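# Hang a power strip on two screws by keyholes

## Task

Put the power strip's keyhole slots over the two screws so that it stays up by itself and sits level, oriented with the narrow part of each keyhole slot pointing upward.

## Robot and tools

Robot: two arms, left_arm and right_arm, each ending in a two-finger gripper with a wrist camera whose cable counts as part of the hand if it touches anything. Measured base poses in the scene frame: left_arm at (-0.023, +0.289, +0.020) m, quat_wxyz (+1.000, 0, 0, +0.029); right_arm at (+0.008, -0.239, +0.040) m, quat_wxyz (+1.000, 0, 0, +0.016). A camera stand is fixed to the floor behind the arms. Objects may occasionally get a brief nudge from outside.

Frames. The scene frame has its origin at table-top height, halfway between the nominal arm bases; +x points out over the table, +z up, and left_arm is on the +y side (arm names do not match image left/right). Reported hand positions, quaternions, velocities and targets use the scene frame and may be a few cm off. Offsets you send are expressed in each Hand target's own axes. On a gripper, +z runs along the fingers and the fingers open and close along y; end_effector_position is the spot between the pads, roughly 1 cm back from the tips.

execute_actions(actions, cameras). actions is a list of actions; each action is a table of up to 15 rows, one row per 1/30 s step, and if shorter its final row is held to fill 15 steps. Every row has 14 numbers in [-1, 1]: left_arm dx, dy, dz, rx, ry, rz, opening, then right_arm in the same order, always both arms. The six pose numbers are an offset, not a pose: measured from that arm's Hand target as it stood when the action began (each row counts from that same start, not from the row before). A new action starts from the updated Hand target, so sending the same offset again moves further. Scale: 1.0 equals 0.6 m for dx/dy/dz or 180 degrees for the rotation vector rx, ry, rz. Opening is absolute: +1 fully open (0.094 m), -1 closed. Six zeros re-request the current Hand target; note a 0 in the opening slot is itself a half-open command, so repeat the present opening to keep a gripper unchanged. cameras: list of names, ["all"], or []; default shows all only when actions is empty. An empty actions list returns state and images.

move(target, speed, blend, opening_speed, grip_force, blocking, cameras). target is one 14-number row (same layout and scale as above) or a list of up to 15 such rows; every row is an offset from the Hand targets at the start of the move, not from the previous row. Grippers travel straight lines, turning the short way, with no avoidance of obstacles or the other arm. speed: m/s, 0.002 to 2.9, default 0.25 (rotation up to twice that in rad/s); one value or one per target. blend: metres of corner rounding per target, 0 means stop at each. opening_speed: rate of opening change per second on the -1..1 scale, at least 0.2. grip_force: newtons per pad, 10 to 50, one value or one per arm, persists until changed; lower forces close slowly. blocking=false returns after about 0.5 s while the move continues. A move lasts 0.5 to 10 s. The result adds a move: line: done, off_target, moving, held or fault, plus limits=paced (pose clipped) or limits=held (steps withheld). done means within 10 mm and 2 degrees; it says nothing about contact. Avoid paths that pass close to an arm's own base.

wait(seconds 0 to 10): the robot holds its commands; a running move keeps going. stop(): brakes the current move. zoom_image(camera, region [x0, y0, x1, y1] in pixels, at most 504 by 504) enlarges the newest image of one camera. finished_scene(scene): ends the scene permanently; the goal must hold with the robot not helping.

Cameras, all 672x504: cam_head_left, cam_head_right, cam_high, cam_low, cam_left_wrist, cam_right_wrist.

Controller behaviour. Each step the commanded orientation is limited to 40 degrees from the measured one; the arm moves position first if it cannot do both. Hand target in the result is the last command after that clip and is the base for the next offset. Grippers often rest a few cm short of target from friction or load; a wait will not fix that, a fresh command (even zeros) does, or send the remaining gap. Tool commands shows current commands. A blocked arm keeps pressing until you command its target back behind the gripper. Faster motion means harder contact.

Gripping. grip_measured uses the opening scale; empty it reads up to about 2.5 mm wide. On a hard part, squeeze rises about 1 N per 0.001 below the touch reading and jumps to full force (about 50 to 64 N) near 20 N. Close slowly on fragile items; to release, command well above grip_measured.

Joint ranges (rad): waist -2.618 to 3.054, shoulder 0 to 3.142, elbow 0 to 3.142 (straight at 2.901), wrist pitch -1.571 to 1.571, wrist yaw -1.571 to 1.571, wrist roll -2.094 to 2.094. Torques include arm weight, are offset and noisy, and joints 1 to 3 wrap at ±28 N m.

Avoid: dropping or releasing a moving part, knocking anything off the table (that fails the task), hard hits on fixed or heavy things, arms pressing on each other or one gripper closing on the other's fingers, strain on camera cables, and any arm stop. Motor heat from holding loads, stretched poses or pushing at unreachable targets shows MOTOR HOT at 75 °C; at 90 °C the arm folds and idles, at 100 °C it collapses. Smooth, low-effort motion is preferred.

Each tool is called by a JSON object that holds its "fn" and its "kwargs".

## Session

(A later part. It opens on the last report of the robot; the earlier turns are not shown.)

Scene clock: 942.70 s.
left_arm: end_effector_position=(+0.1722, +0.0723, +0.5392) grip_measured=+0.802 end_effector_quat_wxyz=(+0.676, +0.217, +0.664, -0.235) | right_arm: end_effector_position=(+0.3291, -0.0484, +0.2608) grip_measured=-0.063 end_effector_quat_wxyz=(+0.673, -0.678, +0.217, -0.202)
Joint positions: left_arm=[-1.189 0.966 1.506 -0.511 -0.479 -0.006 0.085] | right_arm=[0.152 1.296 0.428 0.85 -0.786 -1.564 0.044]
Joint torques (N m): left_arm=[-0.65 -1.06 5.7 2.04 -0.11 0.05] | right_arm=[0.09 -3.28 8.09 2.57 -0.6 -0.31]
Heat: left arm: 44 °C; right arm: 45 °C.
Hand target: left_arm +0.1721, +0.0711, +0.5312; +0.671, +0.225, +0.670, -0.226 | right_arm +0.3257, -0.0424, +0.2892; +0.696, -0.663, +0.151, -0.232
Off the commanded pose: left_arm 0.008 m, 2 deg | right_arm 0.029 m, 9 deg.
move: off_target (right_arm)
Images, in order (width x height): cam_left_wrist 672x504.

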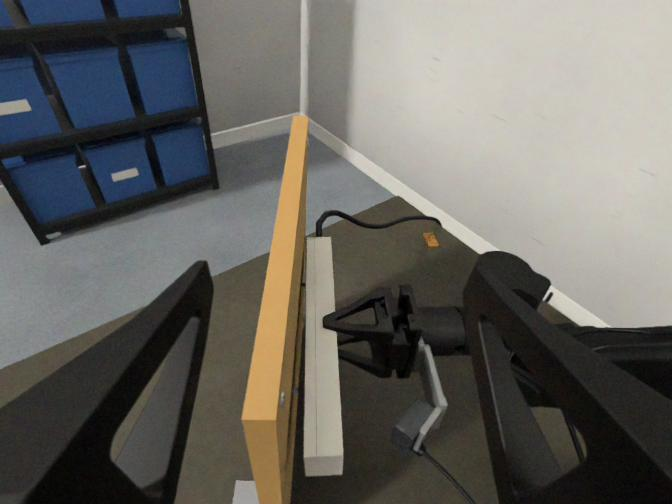

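{"fn": "move", "kwargs": {"target": [0,0,0,0,0,0,0.8,0.0097,-0.01,0,0,0.012,-0.004,-0.25], "speed": 0.05, "cameras": ["cam_left_wrist"]}}

{"fn": "zoom_image", "kwargs": {"camera": "cam_left_wrist", "region": [260, 220, 420, 380]}}

{"fn": "zoom_image", "kwargs": {"camera": "cam_left_wrist", "region": [260, 370, 420, 480]}}

Scene clock: 951.73 s.
left_arm: end_effector_position=(+0.1722, +0.0723, +0.5392) grip_measured=+0.802 end_effector_quat_wxyz=(+0.676, +0.217, +0.664, -0.235) | right_arm: end_effector_position=(+0.3314, -0.0500, +0.2608) grip_measured=-0.063 end_effector_quat_wxyz=(+0.671, -0.677, +0.220, -0.209)
Joint positions: left_arm=[-1.189 0.966 1.506 -0.511 -0.479 -0.006 0.085] | right_arm=[0.152 1.296 0.428 0.85 -0.77 -1.572 0.044]
Joint torques (N m): left_arm=[-0.66 -1.06 5.7 2.05 -0.11 0.05] | right_arm=[0.24 -5.07 8.75 2.39 -0.32 -0.2]
Heat: left arm: 44 °C; right arm: 46 °C.
Hand target: left_arm +0.1721, +0.0711, +0.5312; +0.671, +0.225, +0.670, -0.226 | right_arm +0.3298, -0.0455, +0.2957; +0.691, -0.659, +0.159, -0.249
Off the commanded pose: left_arm 0.008 m, 2 deg | right_arm 0.035 m, 9 deg.
move: off_target (right_arm)
Images, in order (width x height): cam_left_wrist 672x504.

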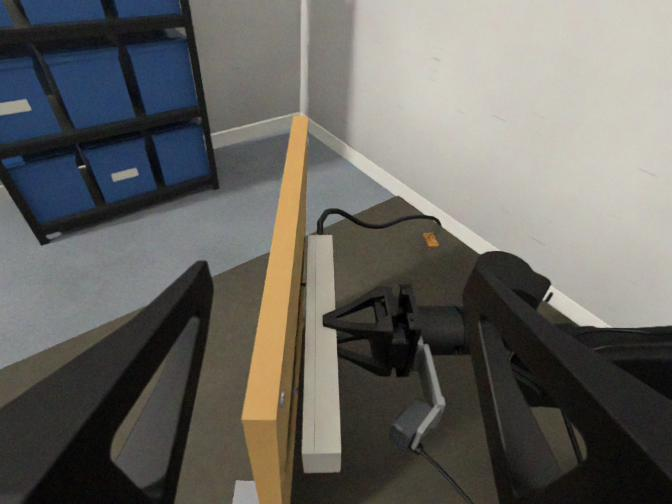

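Scaled by 3.150.

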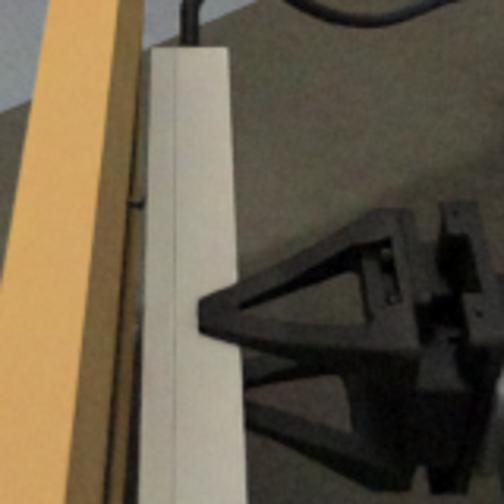

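Scaled by 3.150.

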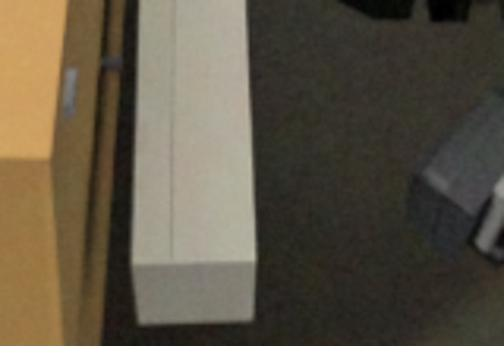

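{"fn": "move", "kwargs": {"target": [0,0,0,0,0,0,0.8,0.002,-0.006,0.014,0,0.006,0,-0.25], "speed": 0.03}}

Scene clock: 959.37 s.
left_arm: end_effector_position=(+0.1722, +0.0723, +0.5392) grip_measured=+0.802 end_effector_quat_wxyz=(+0.676, +0.217, +0.664, -0.235) | right_arm: end_effector_position=(+0.3335, -0.0472, +0.2586) grip_measured=-0.063 end_effector_quat_wxyz=(+0.666, -0.677, +0.228, -0.215)
Joint positions: left_arm=[-1.189 0.966 1.506 -0.511 -0.479 -0.006 0.085] | right_arm=[0.175 1.296 0.428 0.84 -0.726 -1.577 0.044]
Joint torques (N m): left_arm=[-0.66 -1.06 5.71 2.05 -0.11 0.05] | right_arm=[0.96 -4.89 10.29 2.35 -0.31 -0.2]
Heat: left arm: 44 °C; right arm: 47 °C.
Hand target: left_arm +0.1721, +0.0711, +0.5312; +0.671, +0.225, +0.670, -0.226 | right_arm +0.3349, -0.0392, +0.3001; +0.690, -0.657, +0.166, -0.255
Off the commanded pose: left_arm 0.008 m, 2 deg | right_arm 0.042 m, 9 deg.
move: off_target (right_arm)

{"fn": "move", "kwargs": {"target": [0,0,0,0,0,0,0.8,0.0027,0.026,0.008,0,0,0,-0.25], "speed": 0.025, "cameras": ["cam_left_wrist"]}}

{"fn": "zoom_image", "kwargs": {"camera": "cam_left_wrist", "region": [260, 220, 420, 380]}}

{"fn": "zoom_image", "kwargs": {"camera": "cam_left_wrist", "region": [260, 370, 420, 480]}}

Scene clock: 968.17 s.
left_arm: end_effector_position=(+0.1722, +0.0723, +0.5392) grip_measured=+0.802 end_effector_quat_wxyz=(+0.676, +0.217, +0.664, -0.235) | right_arm: end_effector_position=(+0.3386, -0.0454, +0.2545) grip_measured=-0.063 end_effector_quat_wxyz=(+0.667, -0.675, +0.222, -0.223)
Joint positions: left_arm=[-1.189 0.966 1.506 -0.511 -0.479 -0.006 0.085] | right_arm=[0.179 1.347 0.428 0.904 -0.72 -1.585 0.044]
Joint torques (N m): left_arm=[-0.66 -1.06 5.71 2.04 -0.11 0.05] | right_arm=[1.21 -2.78 9.16 2.56 -0.25 -0.21]
Heat: left arm: 43 °C; right arm: 49 °C.
Hand target: left_arm +0.1721, +0.0711, +0.5312; +0.671, +0.225, +0.670, -0.226 | right_arm +0.3411, -0.0361, +0.2850; +0.690, -0.657, +0.166, -0.255
Off the commanded pose: left_arm 0.008 m, 2 deg | right_arm 0.032 m, 8 deg.
move: off_target (right_arm)
Images, in order (width x height): cam_left_wrist 672x504.

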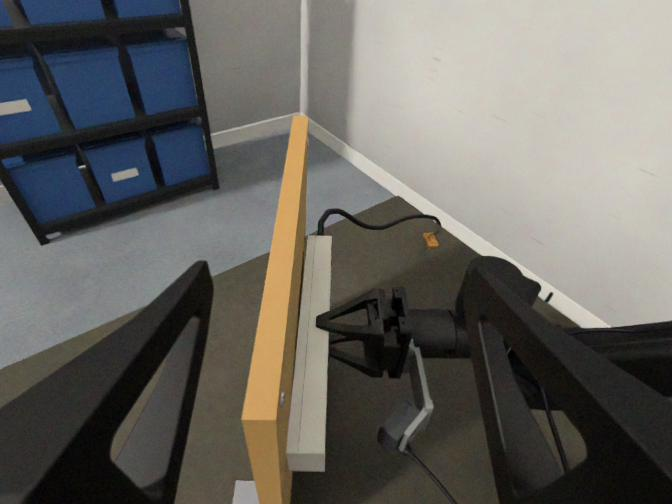

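Scaled by 3.150.

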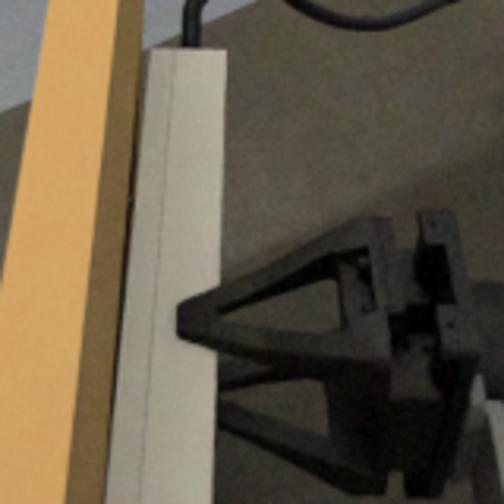

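Scaled by 3.150.

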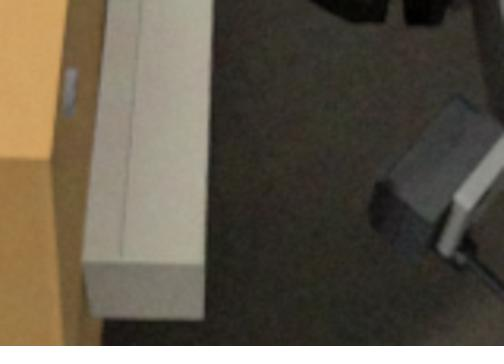

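{"fn": "move", "kwargs": {"target": [0,0,0,0,0,0,0.8,0,0.035,0,0,0,0,-0.25], "speed": 0.02}}

Scene clock: 974.17 s.
left_arm: end_effector_position=(+0.1722, +0.0723, +0.5392) grip_measured=+0.802 end_effector_quat_wxyz=(+0.676, +0.217, +0.664, -0.235) | right_arm: end_effector_position=(+0.3392, -0.0451, +0.2522) grip_measured=-0.063 end_effector_quat_wxyz=(+0.686, -0.662, +0.205, -0.223)
Joint positions: left_arm=[-1.189 0.966 1.506 -0.511 -0.479 -0.006 0.085] | right_arm=[0.166 1.432 0.404 1.084 -0.757 -1.546 0.044]
Joint torques (N m): left_arm=[-0.66 -1.06 5.71 2.05 -0.11 0.05] | right_arm=[2.11 -1.99 8.13 2.1 0.18 -0.53]
Heat: left arm: 43 °C; right arm: 49 °C.
Hand target: left_arm +0.1721, +0.0711, +0.5312; +0.671, +0.225, +0.670, -0.226 | right_arm +0.3439, -0.0359, +0.2644; +0.690, -0.657, +0.166, -0.255
Off the commanded pose: left_arm 0.008 m, 2 deg | right_arm 0.016 m, 6 deg.
move: off_target (right_arm)

{"fn": "wait", "kwargs": {"seconds": 0.1, "cameras": ["cam_left_wrist"]}}

{"fn": "zoom_image", "kwargs": {"camera": "cam_left_wrist", "region": [280, 225, 360, 345]}}

{"fn": "zoom_image", "kwargs": {"camera": "cam_left_wrist", "region": [270, 340, 360, 475]}}

Scene clock: 979.20 s.
left_arm: end_effector_position=(+0.1722, +0.0723, +0.5392) grip_measured=+0.802 end_effector_quat_wxyz=(+0.676, +0.217, +0.664, -0.235) | right_arm: end_effector_position=(+0.3392, -0.0451, +0.2522) grip_measured=-0.063 end_effector_quat_wxyz=(+0.686, -0.662, +0.205, -0.223)
Joint positions: left_arm=[-1.189 0.966 1.506 -0.511 -0.479 -0.006 0.085] | right_arm=[0.166 1.432 0.404 1.084 -0.757 -1.546 0.044]
Joint torques (N m): left_arm=[-0.66 -1.06 5.71 2.05 -0.11 0.05] | right_arm=[2.13 -1.99 8.14 2.06 0.21 -0.53]
Heat: left arm: 43 °C; right arm: 49 °C.
Hand target: left_arm +0.1721, +0.0711, +0.5312; +0.671, +0.225, +0.670, -0.226 | right_arm +0.3439, -0.0359, +0.2644; +0.690, -0.657, +0.166, -0.255
Tool commands: left_gripper/opening=+0.8 right_gripper/opening=-0.25
Off the commanded pose: left_arm 0.008 m, 2 deg | right_arm 0.016 m, 6 deg.
wait: 0.10 s; at rest from the start
Images, in order (width x height): cam_left_wrist 672x504.

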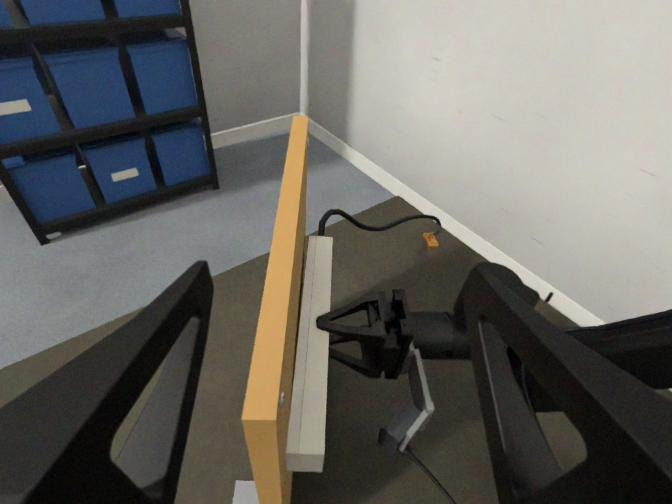

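Scaled by 4.200.

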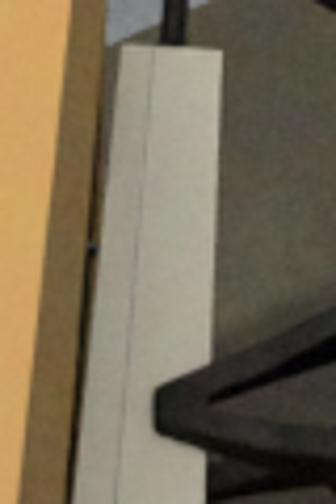

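Scaled by 3.733.

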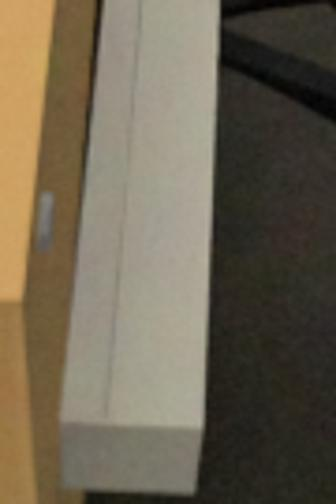

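{"fn": "move", "kwargs": {"target": [0,0,0,0,0,0,0.8,0,-0.028,0.004,0,-0.025,0.004,-0.25], "speed": 0.03, "cameras": ["cam_left_wrist"]}}

{"fn": "zoom_image", "kwargs": {"camera": "cam_left_wrist", "region": [280, 225, 360, 345]}}

{"fn": "zoom_image", "kwargs": {"camera": "cam_left_wrist", "region": [270, 340, 360, 475]}}

Scene clock: 985.83 s.
left_arm: end_effector_position=(+0.1722, +0.0723, +0.5392) grip_measured=+0.802 end_effector_quat_wxyz=(+0.676, +0.217, +0.664, -0.235) | right_arm: end_effector_position=(+0.3384, -0.0450, +0.2520) grip_measured=-0.063 end_effector_quat_wxyz=(+0.684, -0.673, +0.192, -0.203)
Joint positions: left_arm=[-1.189 0.966 1.506 -0.511 -0.479 -0.006 0.085] | right_arm=[0.141 1.432 0.434 1.028 -0.83 -1.56 0.044]
Joint torques (N m): left_arm=[-0.66 -1.06 5.71 2.04 -0.11 0.05] | right_arm=[1.42 -4.45 11.06 1.8 -0.28 -0.24]
Heat: left arm: 43 °C; right arm: 49 °C.
Hand target: left_arm +0.1721, +0.0711, +0.5312; +0.671, +0.225, +0.670, -0.226 | right_arm +0.3430, -0.0341, +0.2812; +0.697, -0.666, +0.143, -0.224
Off the commanded pose: left_arm 0.008 m, 2 deg | right_arm 0.032 m, 6 deg.
move: off_target (right_arm)
Images, in order (width x height): cam_left_wrist 672x504.

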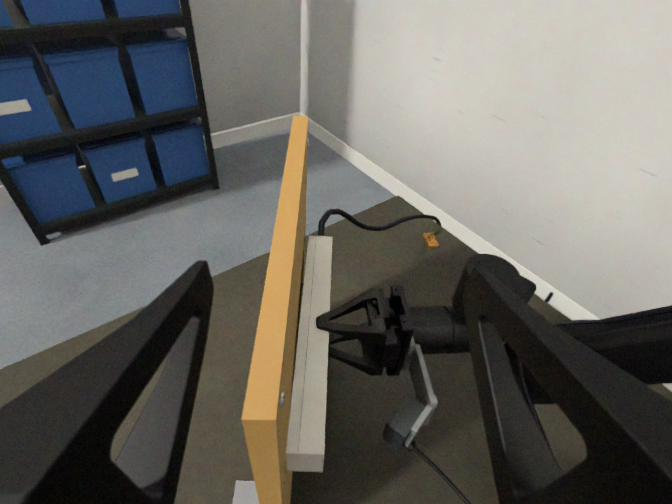

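Scaled by 4.200.

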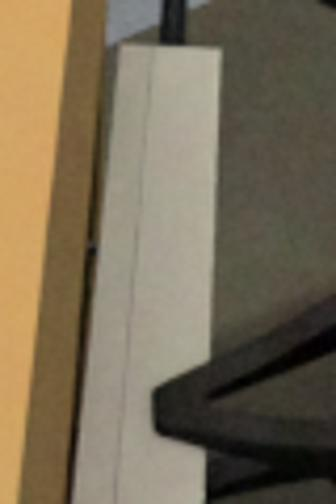

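Scaled by 3.733.

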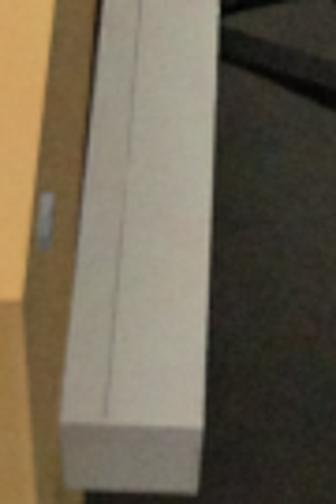

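{"fn": "move", "kwargs": {"target": [0,0,0,0,0,0,0.8,0,-0.005,0.002,0,0.006,0.016,-0.25], "speed": 0.03, "cameras": ["cam_left_wrist"]}}

{"fn": "zoom_image", "kwargs": {"camera": "cam_left_wrist", "region": [280, 225, 360, 345]}}

Scene clock: 998.33 s.
left_arm: end_effector_position=(+0.1722, +0.0723, +0.5392) grip_measured=+0.802 end_effector_quat_wxyz=(+0.676, +0.217, +0.664, -0.235) | right_arm: end_effector_position=(+0.3386, -0.0452, +0.2522) grip_measured=-0.063 end_effector_quat_wxyz=(+0.684, -0.673, +0.196, -0.201)
Joint positions: left_arm=[-1.189 0.966 1.506 -0.511 -0.479 -0.006 0.085] | right_arm=[0.141 1.427 0.436 1.016 -0.828 -1.555 0.044]
Joint torques (N m): left_arm=[-0.65 -1.06 5.7 2.05 -0.11 0.05] | right_arm=[2.37 -5.82 10.88 1.68 0.05 0.18]
Heat: left arm: 43 °C; right arm: 51 °C.
Hand target: left_arm +0.1721, +0.0711, +0.5312; +0.671, +0.225, +0.670, -0.226 | right_arm +0.3432, -0.0331, +0.2843; +0.701, -0.660, +0.166, -0.213
Off the commanded pose: left_arm 0.008 m, 2 deg | right_arm 0.035 m, 4 deg.
move: off_target (right_arm)
Images, in order (width x height): cam_left_wrist 672x504.

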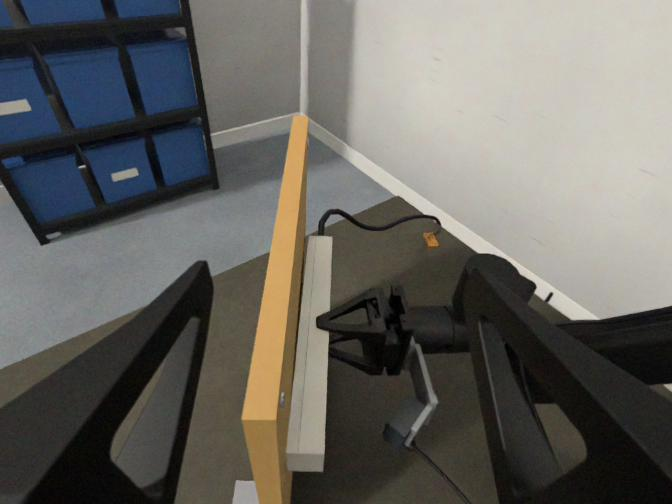

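Scaled by 4.200.

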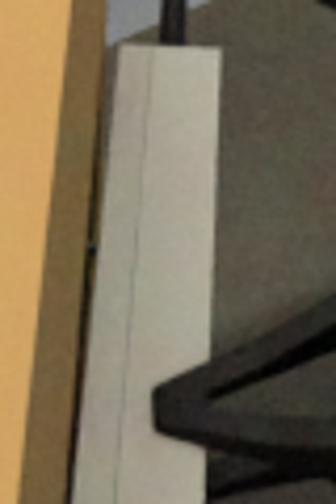

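{"fn": "move", "kwargs": {"target": [0,0,0,0,0,0,0.8,0,-0.02,0.002,0,-0.006,0.006,-0.25], "speed": 0.03, "cameras": ["cam_left_wrist"]}}

{"fn": "zoom_image", "kwargs": {"camera": "cam_left_wrist", "region": [280, 225, 360, 345]}}

Scene clock: 1008.40 s.
left_arm: end_effector_position=(+0.1722, +0.0723, +0.5392) grip_measured=+0.802 end_effector_quat_wxyz=(+0.676, +0.217, +0.664, -0.235) | right_arm: end_effector_position=(+0.3386, -0.0451, +0.2539) grip_measured=-0.063 end_effector_quat_wxyz=(+0.678, -0.680, +0.203, -0.193)
Joint positions: left_arm=[-1.189 0.966 1.506 -0.511 -0.479 -0.006 0.085] | right_arm=[0.141 1.395 0.456 0.928 -0.831 -1.565 0.044]
Joint torques (N m): left_arm=[-0.66 -1.06 5.71 2.04 -0.11 0.05] | right_arm=[1.76 -5.75 12.19 1.84 -0.26 0.41]
Heat: left arm: 43 °C; right arm: 50 °C.
Hand target: left_arm +0.1721, +0.0711, +0.5312; +0.671, +0.225, +0.670, -0.226 | right_arm +0.3429, -0.0325, +0.2963; +0.705, -0.660, +0.166, -0.200
Off the commanded pose: left_arm 0.008 m, 2 deg | right_arm 0.044 m, 6 deg.
move: off_target (right_arm)
Images, in order (width x height): cam_left_wrist 672x504.

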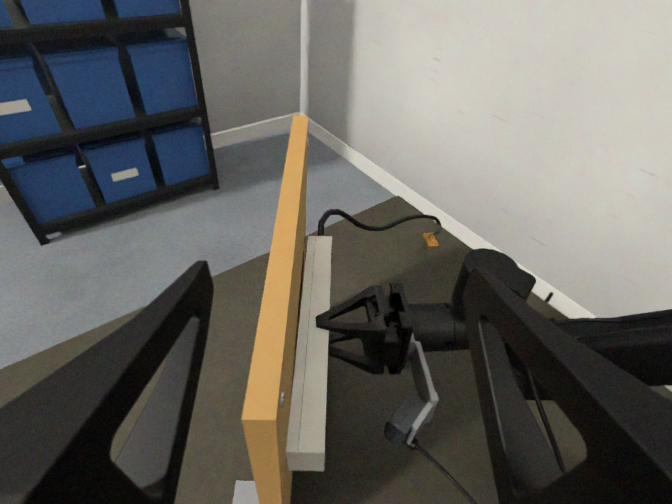

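Scaled by 4.200.

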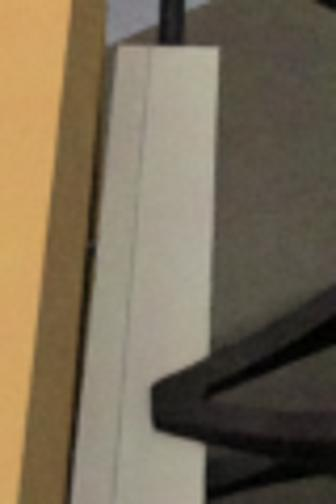

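{"fn": "move", "kwargs": {"target": [0,0,0,0,0,0,0.8,0,0,0.006,0,-0.01,0,-0.25], "speed": 0.03, "cameras": ["cam_left_wrist"]}}

{"fn": "zoom_image", "kwargs": {"camera": "cam_left_wrist", "region": [280, 225, 360, 345]}}

{"fn": "zoom_image", "kwargs": {"camera": "cam_left_wrist", "region": [270, 340, 360, 475]}}

Scene clock: 1013.57 s.
left_arm: end_effector_position=(+0.1722, +0.0723, +0.5392) grip_measured=+0.802 end_effector_quat_wxyz=(+0.676, +0.217, +0.664, -0.235) | right_arm: end_effector_position=(+0.3386, -0.0450, +0.2545) grip_measured=-0.063 end_effector_quat_wxyz=(+0.676, -0.684, +0.199, -0.186)
Joint positions: left_arm=[-1.189 0.966 1.506 -0.511 -0.479 -0.006 0.085] | right_arm=[0.133 1.393 0.47 0.898 -0.855 -1.574 0.044]
Joint torques (N m): left_arm=[-0.66 -1.06 5.71 2.04 -0.11 0.05] | right_arm=[1.98 -3.84 12.82 2.05 -0.42 0.5]
Heat: left arm: 43 °C; right arm: 53 °C.
Hand target: left_arm +0.1721, +0.0711, +0.5312; +0.671, +0.225, +0.670, -0.226 | right_arm +0.3447, -0.0294, +0.2966; +0.707, -0.663, +0.155, -0.190
Off the commanded pose: left_arm 0.008 m, 2 deg | right_arm 0.045 m, 7 deg.
move: off_target (right_arm)
Images, in order (width x height): cam_left_wrist 672x504.

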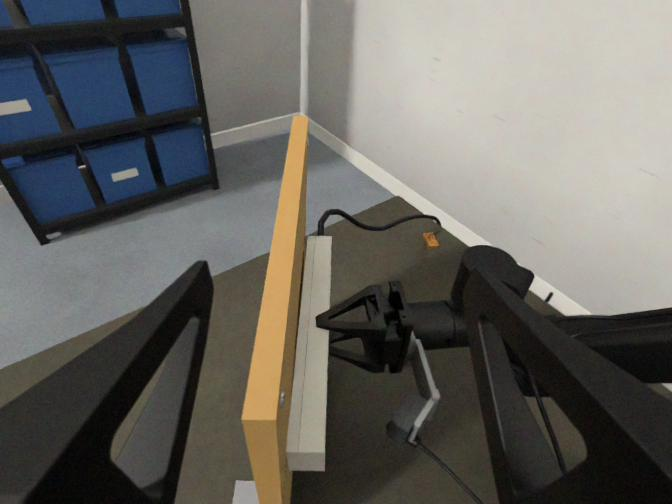

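Scaled by 4.200.

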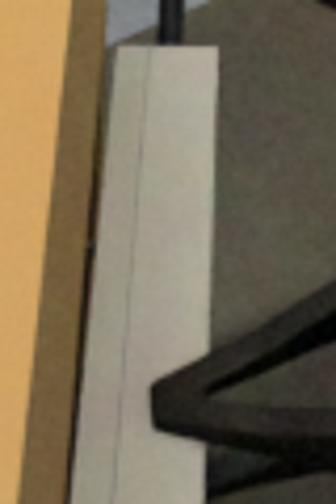

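Scaled by 3.733.

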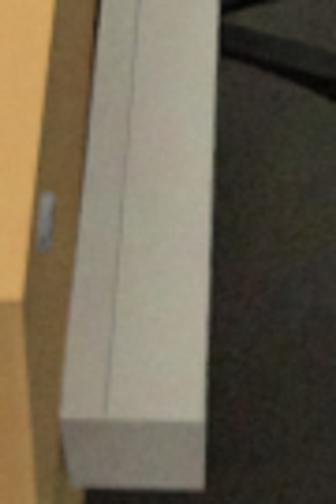

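{"fn": "move", "kwargs": {"target": [0,0,0,0,0,0,0.8,0,0.05,0,-0.006,0,0.004,-0.25], "speed": 0.025}}

Scene clock: 1018.90 s.
left_arm: end_effector_position=(+0.1722, +0.0723, +0.5392) grip_measured=+0.802 end_effector_quat_wxyz=(+0.676, +0.217, +0.664, -0.235) | right_arm: end_effector_position=(+0.3393, -0.0447, +0.2526) grip_measured=-0.063 end_effector_quat_wxyz=(+0.691, -0.678, +0.177, -0.177)
Joint positions: left_arm=[-1.189 0.966 1.506 -0.511 -0.479 -0.006 0.085] | right_arm=[0.113 1.468 0.47 1.026 -0.921 -1.544 0.044]
Joint torques (N m): left_arm=[-0.66 -1.05 5.71 2.05 -0.11 0.05] | right_arm=[4.18 -2.17 9.33 1.97 0.45 0.19]
Heat: left arm: 43 °C; right arm: 53 °C.
Hand target: left_arm +0.1721, +0.0711, +0.5312; +0.671, +0.225, +0.670, -0.226 | right_arm +0.3466, -0.0280, +0.2667; +0.702, -0.669, +0.161, -0.184
Off the commanded pose: left_arm 0.008 m, 2 deg | right_arm 0.023 m, 3 deg.
move: off_target (right_arm)

{"fn": "wait", "kwargs": {"seconds": 0.1, "cameras": ["cam_left_wrist","cam_head_right"]}}

{"fn": "zoom_image", "kwargs": {"camera": "cam_left_wrist", "region": [280, 225, 360, 345]}}

{"fn": "zoom_image", "kwargs": {"camera": "cam_left_wrist", "region": [270, 340, 360, 475]}}

Scene clock: 1024.17 s.
left_arm: end_effector_position=(+0.1722, +0.0723, +0.5392) grip_measured=+0.802 end_effector_quat_wxyz=(+0.676, +0.217, +0.664, -0.235) | right_arm: end_effector_position=(+0.3394, -0.0447, +0.2525) grip_measured=-0.063 end_effector_quat_wxyz=(+0.691, -0.678, +0.177, -0.177)
Joint positions: left_arm=[-1.189 0.966 1.506 -0.511 -0.479 -0.006 0.085] | right_arm=[0.113 1.469 0.47 1.026 -0.921 -1.544 0.044]
Joint torques (N m): left_arm=[-0.66 -1.06 5.7 2.04 -0.11 0.05] | right_arm=[4.16 -2.1 9.22 1.97 0.45 0.18]
Heat: left arm: 43 °C; right arm: 51 °C.
Hand target: left_arm +0.1721, +0.0711, +0.5312; +0.671, +0.225, +0.670, -0.226 | right_arm +0.3466, -0.0279, +0.2665; +0.702, -0.669, +0.161, -0.184
Tool commands: left_gripper/opening=+0.8 right_gripper/opening=-0.25
Off the commanded pose: left_arm 0.008 m, 2 deg | right_arm 0.023 m, 3 deg.
wait: 0.10 s; at rest from the start
Images, in order (width x height): cam_head_right 672x504, cam_left_wrist 672x504.

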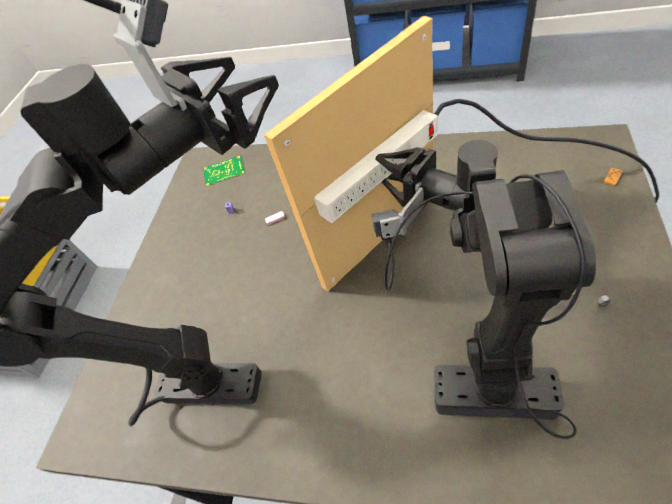

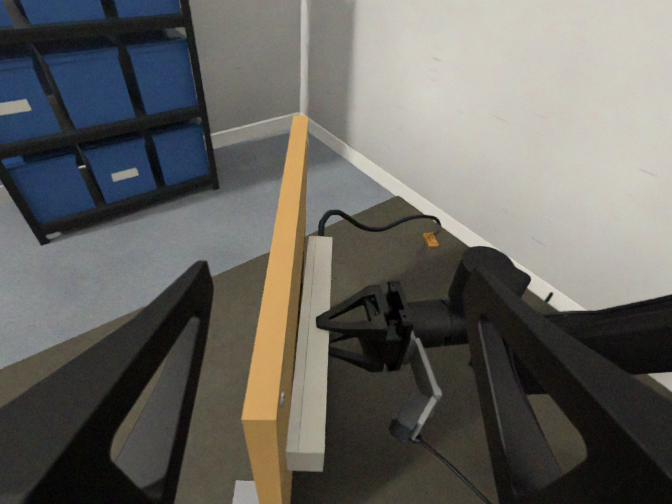

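Scaled by 4.200.

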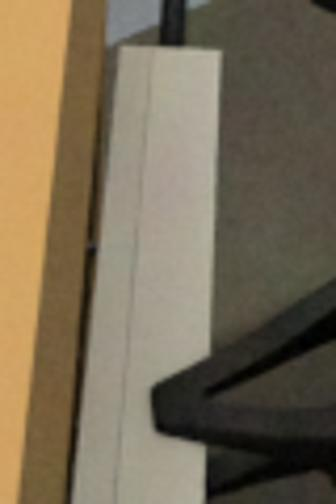

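Scaled by 3.733.

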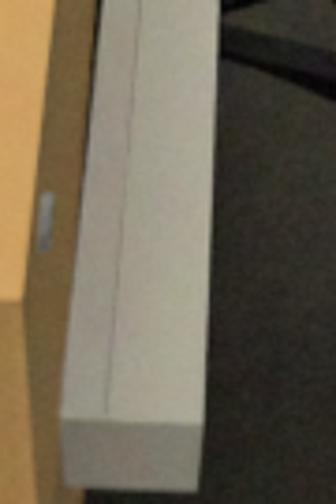

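{"fn": "move", "kwargs": {"target": [0,0,0,0,0,0,0.8,0,-0.06,0,0.004,0.004,-0.012,-0.25], "speed": 0.03, "cameras": ["cam_left_wrist"]}}

{"fn": "zoom_image", "kwargs": {"camera": "cam_left_wrist", "region": [280, 225, 360, 345]}}

Scene clock: 1036.77 s.
left_arm: end_effector_position=(+0.1722, +0.0723, +0.5392) grip_measured=+0.802 end_effector_quat_wxyz=(+0.676, +0.217, +0.664, -0.235) | right_arm: end_effector_position=(+0.3392, -0.0454, +0.2543) grip_measured=-0.063 end_effector_quat_wxyz=(+0.675, -0.690, +0.192, -0.177)
Joint positions: left_arm=[-1.189 0.966 1.506 -0.511 -0.479 -0.006 0.085] | right_arm=[0.12 1.399 0.49 0.867 -0.89 -1.588 0.044]
Joint torques (N m): left_arm=[-0.66 -1.06 5.71 2.05 -0.11 0.05] | right_arm=[3.33 -6.76 12.1 2.02 0.16 0.4]
Heat: left arm: 43 °C; right arm: 50 °C.
Hand target: left_arm +0.1721, +0.0711, +0.5312; +0.671, +0.225, +0.670, -0.226 | right_arm +0.3450, -0.0293, +0.3026; +0.702, -0.666, +0.151, -0.202
Off the commanded pose: left_arm 0.008 m, 2 deg | right_arm 0.051 m, 7 deg.
move: off_target (right_arm)
Images, in order (width x height): cam_left_wrist 672x504.

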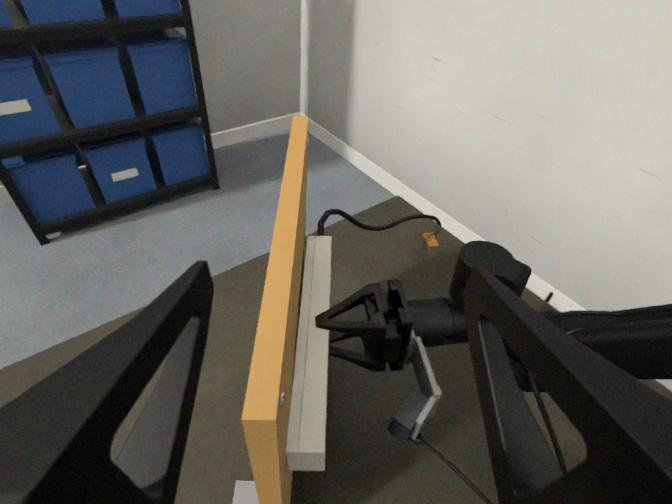

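Scaled by 4.200.

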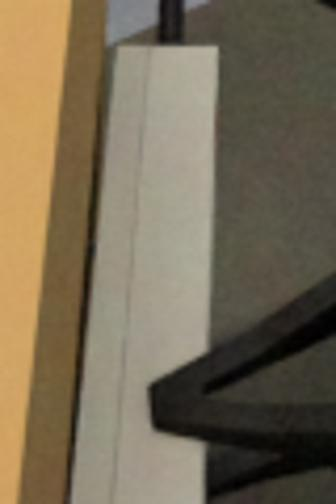

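{"fn": "move", "kwargs": {"target": [[0,0,0,0,0,0,0.8,0,0,-0.012,0,0.012,0,-0.25],[0,0,0,0,0,0,0.8,0,0.07,-0.012,0,0.012,0,-0.25]], "speed": 0.03, "cameras": ["cam_left_wrist"]}}

{"fn": "zoom_image", "kwargs": {"camera": "cam_left_wrist", "region": [280, 225, 360, 345]}}

{"fn": "zoom_image", "kwargs": {"camera": "cam_left_wrist", "region": [270, 340, 360, 475]}}

Scene clock: 1052.73 s.
left_arm: end_effector_position=(+0.1722, +0.0723, +0.5392) grip_measured=+0.802 end_effector_quat_wxyz=(+0.676, +0.217, +0.664, -0.235) | right_arm: end_effector_position=(+0.3389, -0.0446, +0.2518) grip_measured=-0.063 end_effector_quat_wxyz=(+0.694, -0.668, +0.184, -0.193)
Joint positions: left_arm=[-1.189 0.966 1.506 -0.511 -0.479 -0.006 0.085] | right_arm=[0.129 1.477 0.437 1.1 -0.868 -1.527 0.044]
Joint torques (N m): left_arm=[-0.68 -1.06 5.71 2.05 -0.11 0.05] | right_arm=[2.97 -2.3 7.76 1.93 0.49 -0.23]
Heat: left arm: 43 °C; right arm: 54 °C.
Hand target: left_arm +0.1721, +0.0711, +0.5312; +0.671, +0.225, +0.670, -0.226 | right_arm +0.3450, -0.0343, +0.2603; +0.699, -0.662, +0.164, -0.215
Off the commanded pose: left_arm 0.008 m, 2 deg | right_arm 0.015 m, 3 deg.
move: off_target (right_arm)
Images, in order (width x height): cam_left_wrist 672x504.

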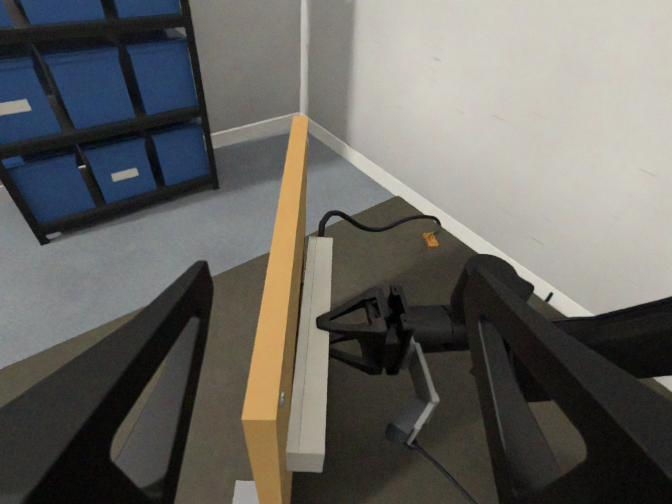

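Scaled by 4.200.

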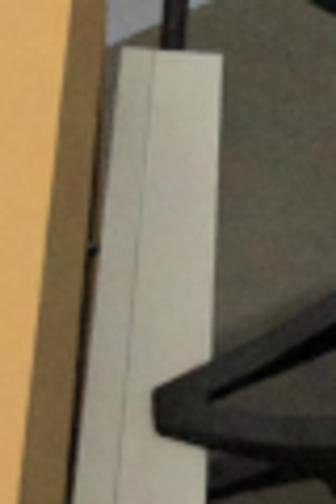

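Scaled by 3.733.

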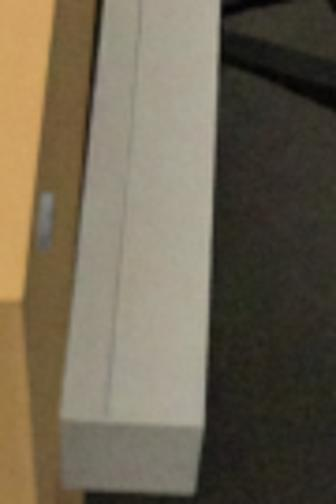

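{"fn": "move", "kwargs": {"target": [0,0,0,0,0,0,0.8,0,-0.055,0.008,0,-0.004,0,-0.25], "speed": 0.03}}

{"fn": "move", "kwargs": {"target": [0,0,0,0,0,0,0.8,0.025,0,0.006,0,0,0,-0.25], "speed": 0.03, "cameras": ["cam_left_wrist"]}}

{"fn": "zoom_image", "kwargs": {"camera": "cam_left_wrist", "region": [280, 225, 360, 345]}}

Scene clock: 1065.57 s.
left_arm: end_effector_position=(+0.1722, +0.0723, +0.5392) grip_measured=+0.802 end_effector_quat_wxyz=(+0.676, +0.217, +0.664, -0.235) | right_arm: end_effector_position=(+0.3389, -0.0451, +0.2533) grip_measured=-0.063 end_effector_quat_wxyz=(+0.679, -0.682, +0.197, -0.186)
Joint positions: left_arm=[-1.189 0.966 1.506 -0.511 -0.479 -0.006 0.085] | right_arm=[0.131 1.408 0.464 0.932 -0.859 -1.566 0.044]
Joint torques (N m): left_arm=[-0.66 -1.05 5.71 2.04 -0.11 0.05] | right_arm=[3 -6.35 11.47 1.83 0.2 0.17]
Heat: left arm: 42 °C; right arm: 52 °C.
Hand target: left_arm +0.1721, +0.0711, +0.5312; +0.671, +0.225, +0.670, -0.226 | right_arm +0.3448, -0.0313, +0.2934; +0.700, -0.663, +0.160, -0.211
Off the commanded pose: left_arm 0.008 m, 2 deg | right_arm 0.043 m, 6 deg.
move: off_target (right_arm)

Scene clock: 1066.53 s.
left_arm: end_effector_position=(+0.1722, +0.0723, +0.5392) grip_measured=+0.802 end_effector_quat_wxyz=(+0.676, +0.217, +0.664, -0.235) | right_arm: end_effector_position=(+0.3392, -0.0452, +0.2539) grip_measured=-0.063 end_effector_quat_wxyz=(+0.679, -0.687, +0.190, -0.177)
Joint positions: left_arm=[-1.189 0.966 1.506 -0.511 -0.479 -0.006 0.085] | right_arm=[0.119 1.413 0.484 0.902 -0.895 -1.576 0.044]
Joint torques (N m): left_arm=[-0.65 -1.06 5.7 2.05 -0.11 0.05] | right_arm=[1.62 -2.84 13.34 2.16 0.27 0.29]
Heat: left arm: 42 °C; right arm: 52 °C.
Hand target: left_arm +0.1721, +0.0711, +0.5312; +0.671, +0.225, +0.670, -0.226 | right_arm +0.3595, -0.0358, +0.2945; +0.700, -0.663, +0.160, -0.211
Off the commanded pose: left_arm 0.008 m, 2 deg | right_arm 0.046 m, 6 deg.
move: off_target (right_arm)
Images, in order (width x height): cam_left_wrist 672x504.

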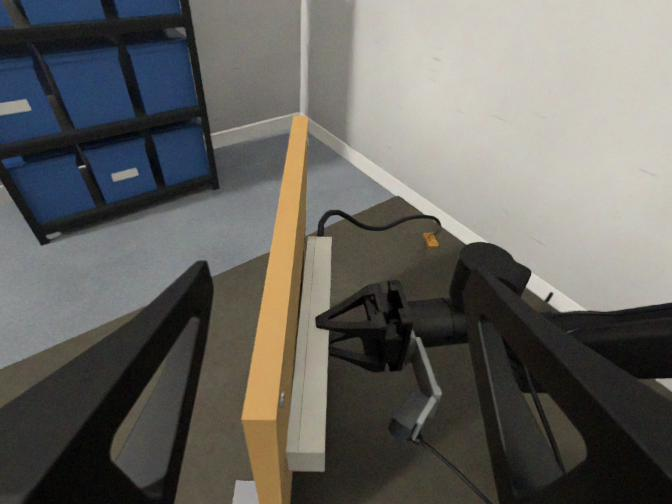

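Scaled by 4.200.

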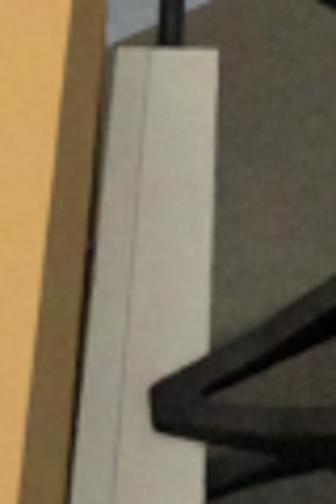

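{"fn": "move", "kwargs": {"target": [0,0,0,0,0,0,0.8,-0.05,0,0.006,0,0,0,-0.25], "speed": 0.03, "cameras": ["cam_left_wrist"]}}

{"fn": "zoom_image", "kwargs": {"camera": "cam_left_wrist", "region": [280, 225, 360, 345]}}

Scene clock: 1071.47 s.
left_arm: end_effector_position=(+0.1722, +0.0723, +0.5392) grip_measured=+0.802 end_effector_quat_wxyz=(+0.676, +0.217, +0.664, -0.235) | right_arm: end_effector_position=(+0.3391, -0.0445, +0.2551) grip_measured=-0.063 end_effector_quat_wxyz=(+0.670, -0.686, +0.209, -0.193)
Joint positions: left_arm=[-1.189 0.966 1.506 -0.511 -0.479 -0.006 0.085] | right_arm=[0.147 1.367 0.471 0.856 -0.816 -1.584 0.044]
Joint torques (N m): left_arm=[-0.66 -1.06 5.71 2.05 -0.11 0.05] | right_arm=[6.45 -5.19 9.48 2.42 0.37 0.27]
Heat: left arm: 42 °C; right arm: 55 °C.
Hand target: left_arm +0.1721, +0.0711, +0.5312; +0.671, +0.225, +0.670, -0.226 | right_arm +0.3355, -0.0175, +0.2931; +0.700, -0.663, +0.160, -0.211
Off the commanded pose: left_arm 0.008 m, 2 deg | right_arm 0.047 m, 7 deg.
move: off_target (right_arm)
Images, in order (width x height): cam_left_wrist 672x504.

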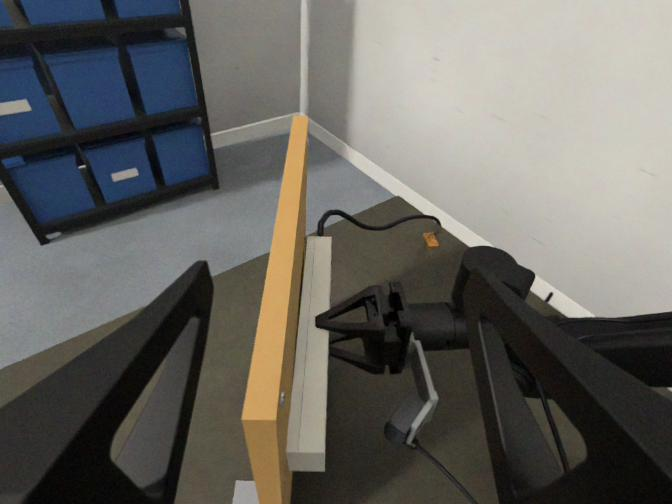

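Scaled by 4.200.

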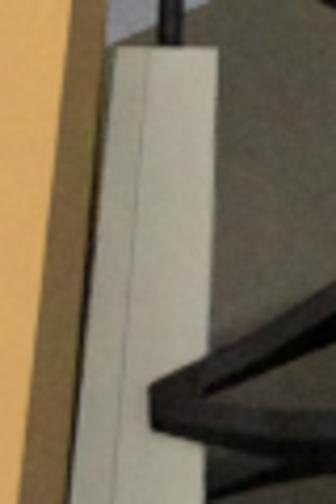

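{"fn": "move", "kwargs": {"target": [[0,0,0,0,0,0,0.8,0.022,0,0,0,0,0,-0.25],[0,0,0,0,0,0,0.8,0.022,0.05,0,-0.004,0,0,-0.25]], "speed": 0.025, "cameras": ["cam_left_wrist"]}}

{"fn": "zoom_image", "kwargs": {"camera": "cam_left_wrist", "region": [280, 225, 360, 345]}}

Scene clock: 1078.37 s.
left_arm: end_effector_position=(+0.1722, +0.0723, +0.5392) grip_measured=+0.802 end_effector_quat_wxyz=(+0.676, +0.217, +0.664, -0.235) | right_arm: end_effector_position=(+0.3393, -0.0441, +0.2521) grip_measured=-0.063 end_effector_quat_wxyz=(+0.690, -0.672, +0.186, -0.191)
Joint positions: left_arm=[-1.189 0.966 1.506 -0.511 -0.479 -0.006 0.085] | right_arm=[0.131 1.46 0.447 1.054 -0.867 -1.539 0.044]
Joint torques (N m): left_arm=[-0.66 -1.06 5.71 2.05 -0.11 0.05] | right_arm=[5.35 -1.32 9.98 1.84 0.66 -0.25]
Heat: left arm: 42 °C; right arm: 54 °C.
Hand target: left_arm +0.1721, +0.0711, +0.5312; +0.671, +0.225, +0.670, -0.226 | right_arm +0.3494, -0.0232, +0.2639; +0.696, -0.668, +0.161, -0.210
Off the commanded pose: left_arm 0.008 m, 2 deg | right_arm 0.026 m, 4 deg.
move: off_target (right_arm)
Images, in order (width x height): cam_left_wrist 672x504.

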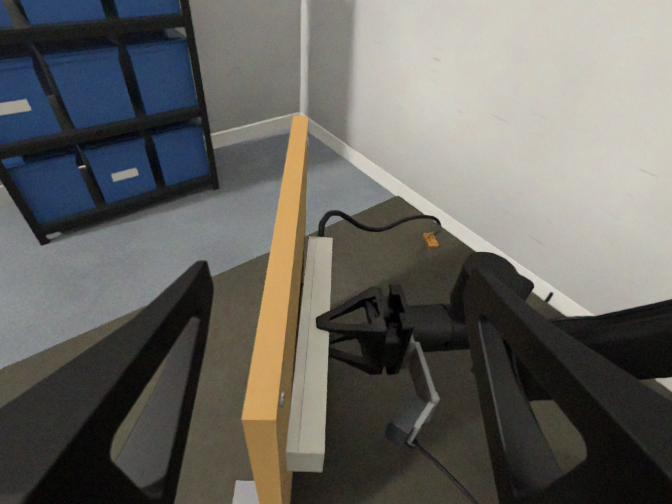

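Scaled by 4.200.

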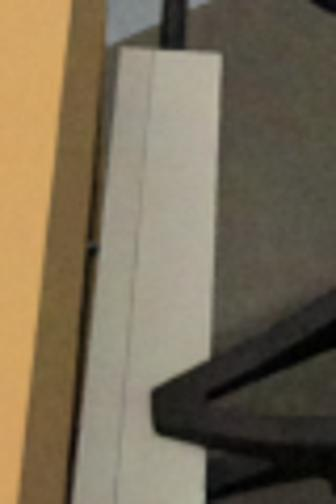

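{"fn": "move", "kwargs": {"target": [0,0,0,0,0,0,0.8,0,-0.05,0,0.002,0,-0.028,-0.25], "speed": 0.03, "cameras": ["cam_left_wrist"]}}

{"fn": "zoom_image", "kwargs": {"camera": "cam_left_wrist", "region": [280, 225, 360, 345]}}

Scene clock: 1087.03 s.
left_arm: end_effector_position=(+0.1722, +0.0723, +0.5392) grip_measured=+0.802 end_effector_quat_wxyz=(+0.676, +0.217, +0.664, -0.235) | right_arm: end_effector_position=(+0.3390, -0.0447, +0.2534) grip_measured=-0.063 end_effector_quat_wxyz=(+0.676, -0.684, +0.197, -0.193)
Joint positions: left_arm=[-1.189 0.966 1.506 -0.511 -0.479 -0.006 0.085] | right_arm=[0.138 1.398 0.463 0.915 -0.842 -1.583 0.044]
Joint torques (N m): left_arm=[-0.65 -1.07 5.7 2.05 -0.11 0.05] | right_arm=[4.57 -4.92 12.51 1.91 0.32 -0.5]
Heat: left arm: 42 °C; right arm: 52 °C.
Hand target: left_arm +0.1721, +0.0711, +0.5312; +0.671, +0.225, +0.670, -0.226 | right_arm +0.3470, -0.0237, +0.2938; +0.688, -0.672, +0.131, -0.241
Off the commanded pose: left_arm 0.008 m, 2 deg | right_arm 0.046 m, 10 deg.
move: off_target (right_arm)
Images, in order (width x height): cam_left_wrist 672x504.

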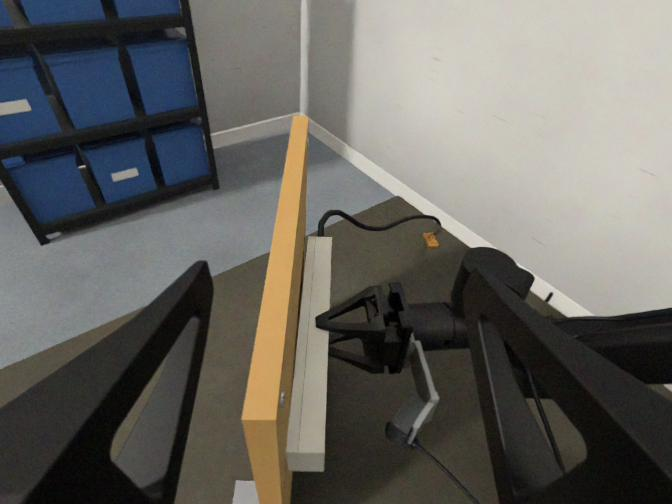

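Scaled by 4.200.

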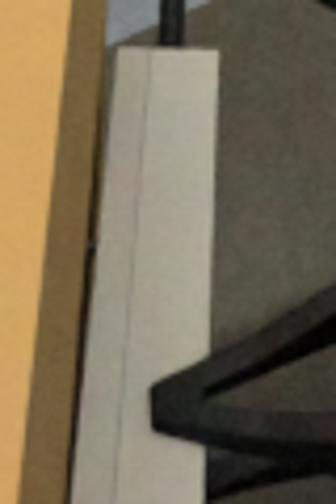

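{"fn": "execute_actions", "kwargs": {"actions": [], "cameras": ["cam_left_wrist"]}}

{"fn": "zoom_image", "kwargs": {"camera": "cam_left_wrist", "region": [280, 225, 360, 345]}}

{"fn": "zoom_image", "kwargs": {"camera": "cam_left_wrist", "region": [270, 340, 360, 475]}}

Scene clock: 1103.50 s.
left_arm: end_effector_position=(+0.1722, +0.0723, +0.5392) grip_measured=+0.802 end_effector_quat_wxyz=(+0.676, +0.217, +0.664, -0.235) | right_arm: end_effector_position=(+0.3390, -0.0447, +0.2534) grip_measured=-0.063 end_effector_quat_wxyz=(+0.676, -0.684, +0.197, -0.193)
Joint positions: left_arm=[-1.189 0.966 1.506 -0.511 -0.479 -0.006 0.085] | right_arm=[0.138 1.397 0.463 0.915 -0.842 -1.583 0.044]
Joint velocities: within noise
Joint torques (N m): left_arm=[-0.66 -1.06 5.71 2.04 -0.11 0.05] | right_arm=[4.59 -4.94 12.4 1.88 0.32 -0.51]
Heat: left arm: 42 °C; right arm: 52 °C.
Hand target: left_arm +0.1721, +0.0711, +0.5312; +0.671, +0.225, +0.670, -0.226 | right_arm +0.3470, -0.0238, +0.2939; +0.688, -0.672, +0.131, -0.241
Tool commands: left_gripper/opening=+0.8 right_gripper/opening=-0.25
Off the commanded pose: left_arm 0.008 m, 2 deg | right_arm 0.046 m, 9 deg.
Images, in order (width x height): cam_left_wrist 672x504.

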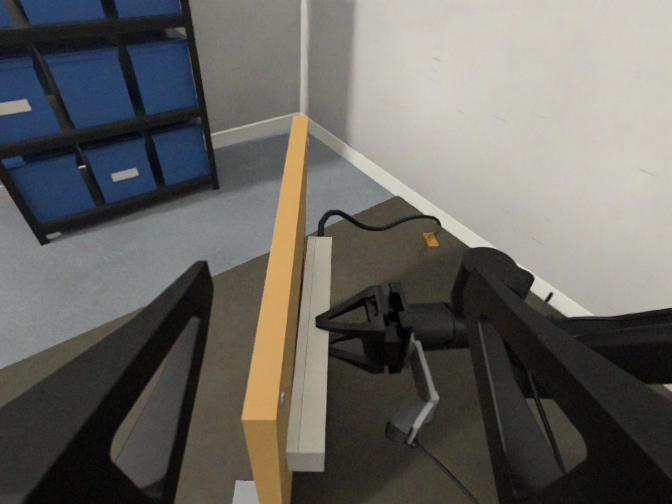

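Scaled by 4.200.

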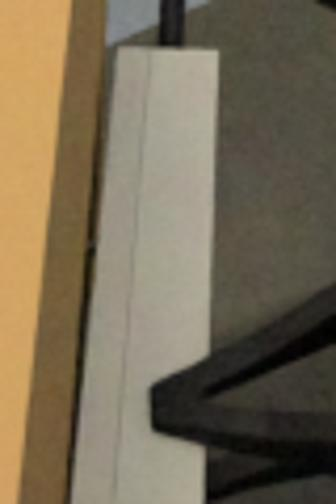

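Scaled by 3.733.

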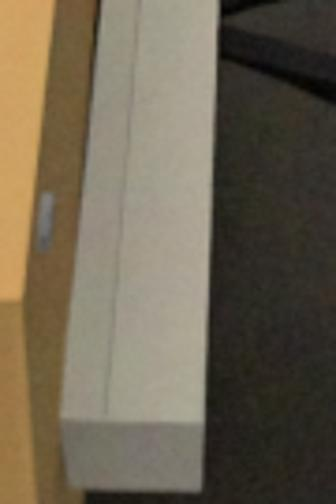

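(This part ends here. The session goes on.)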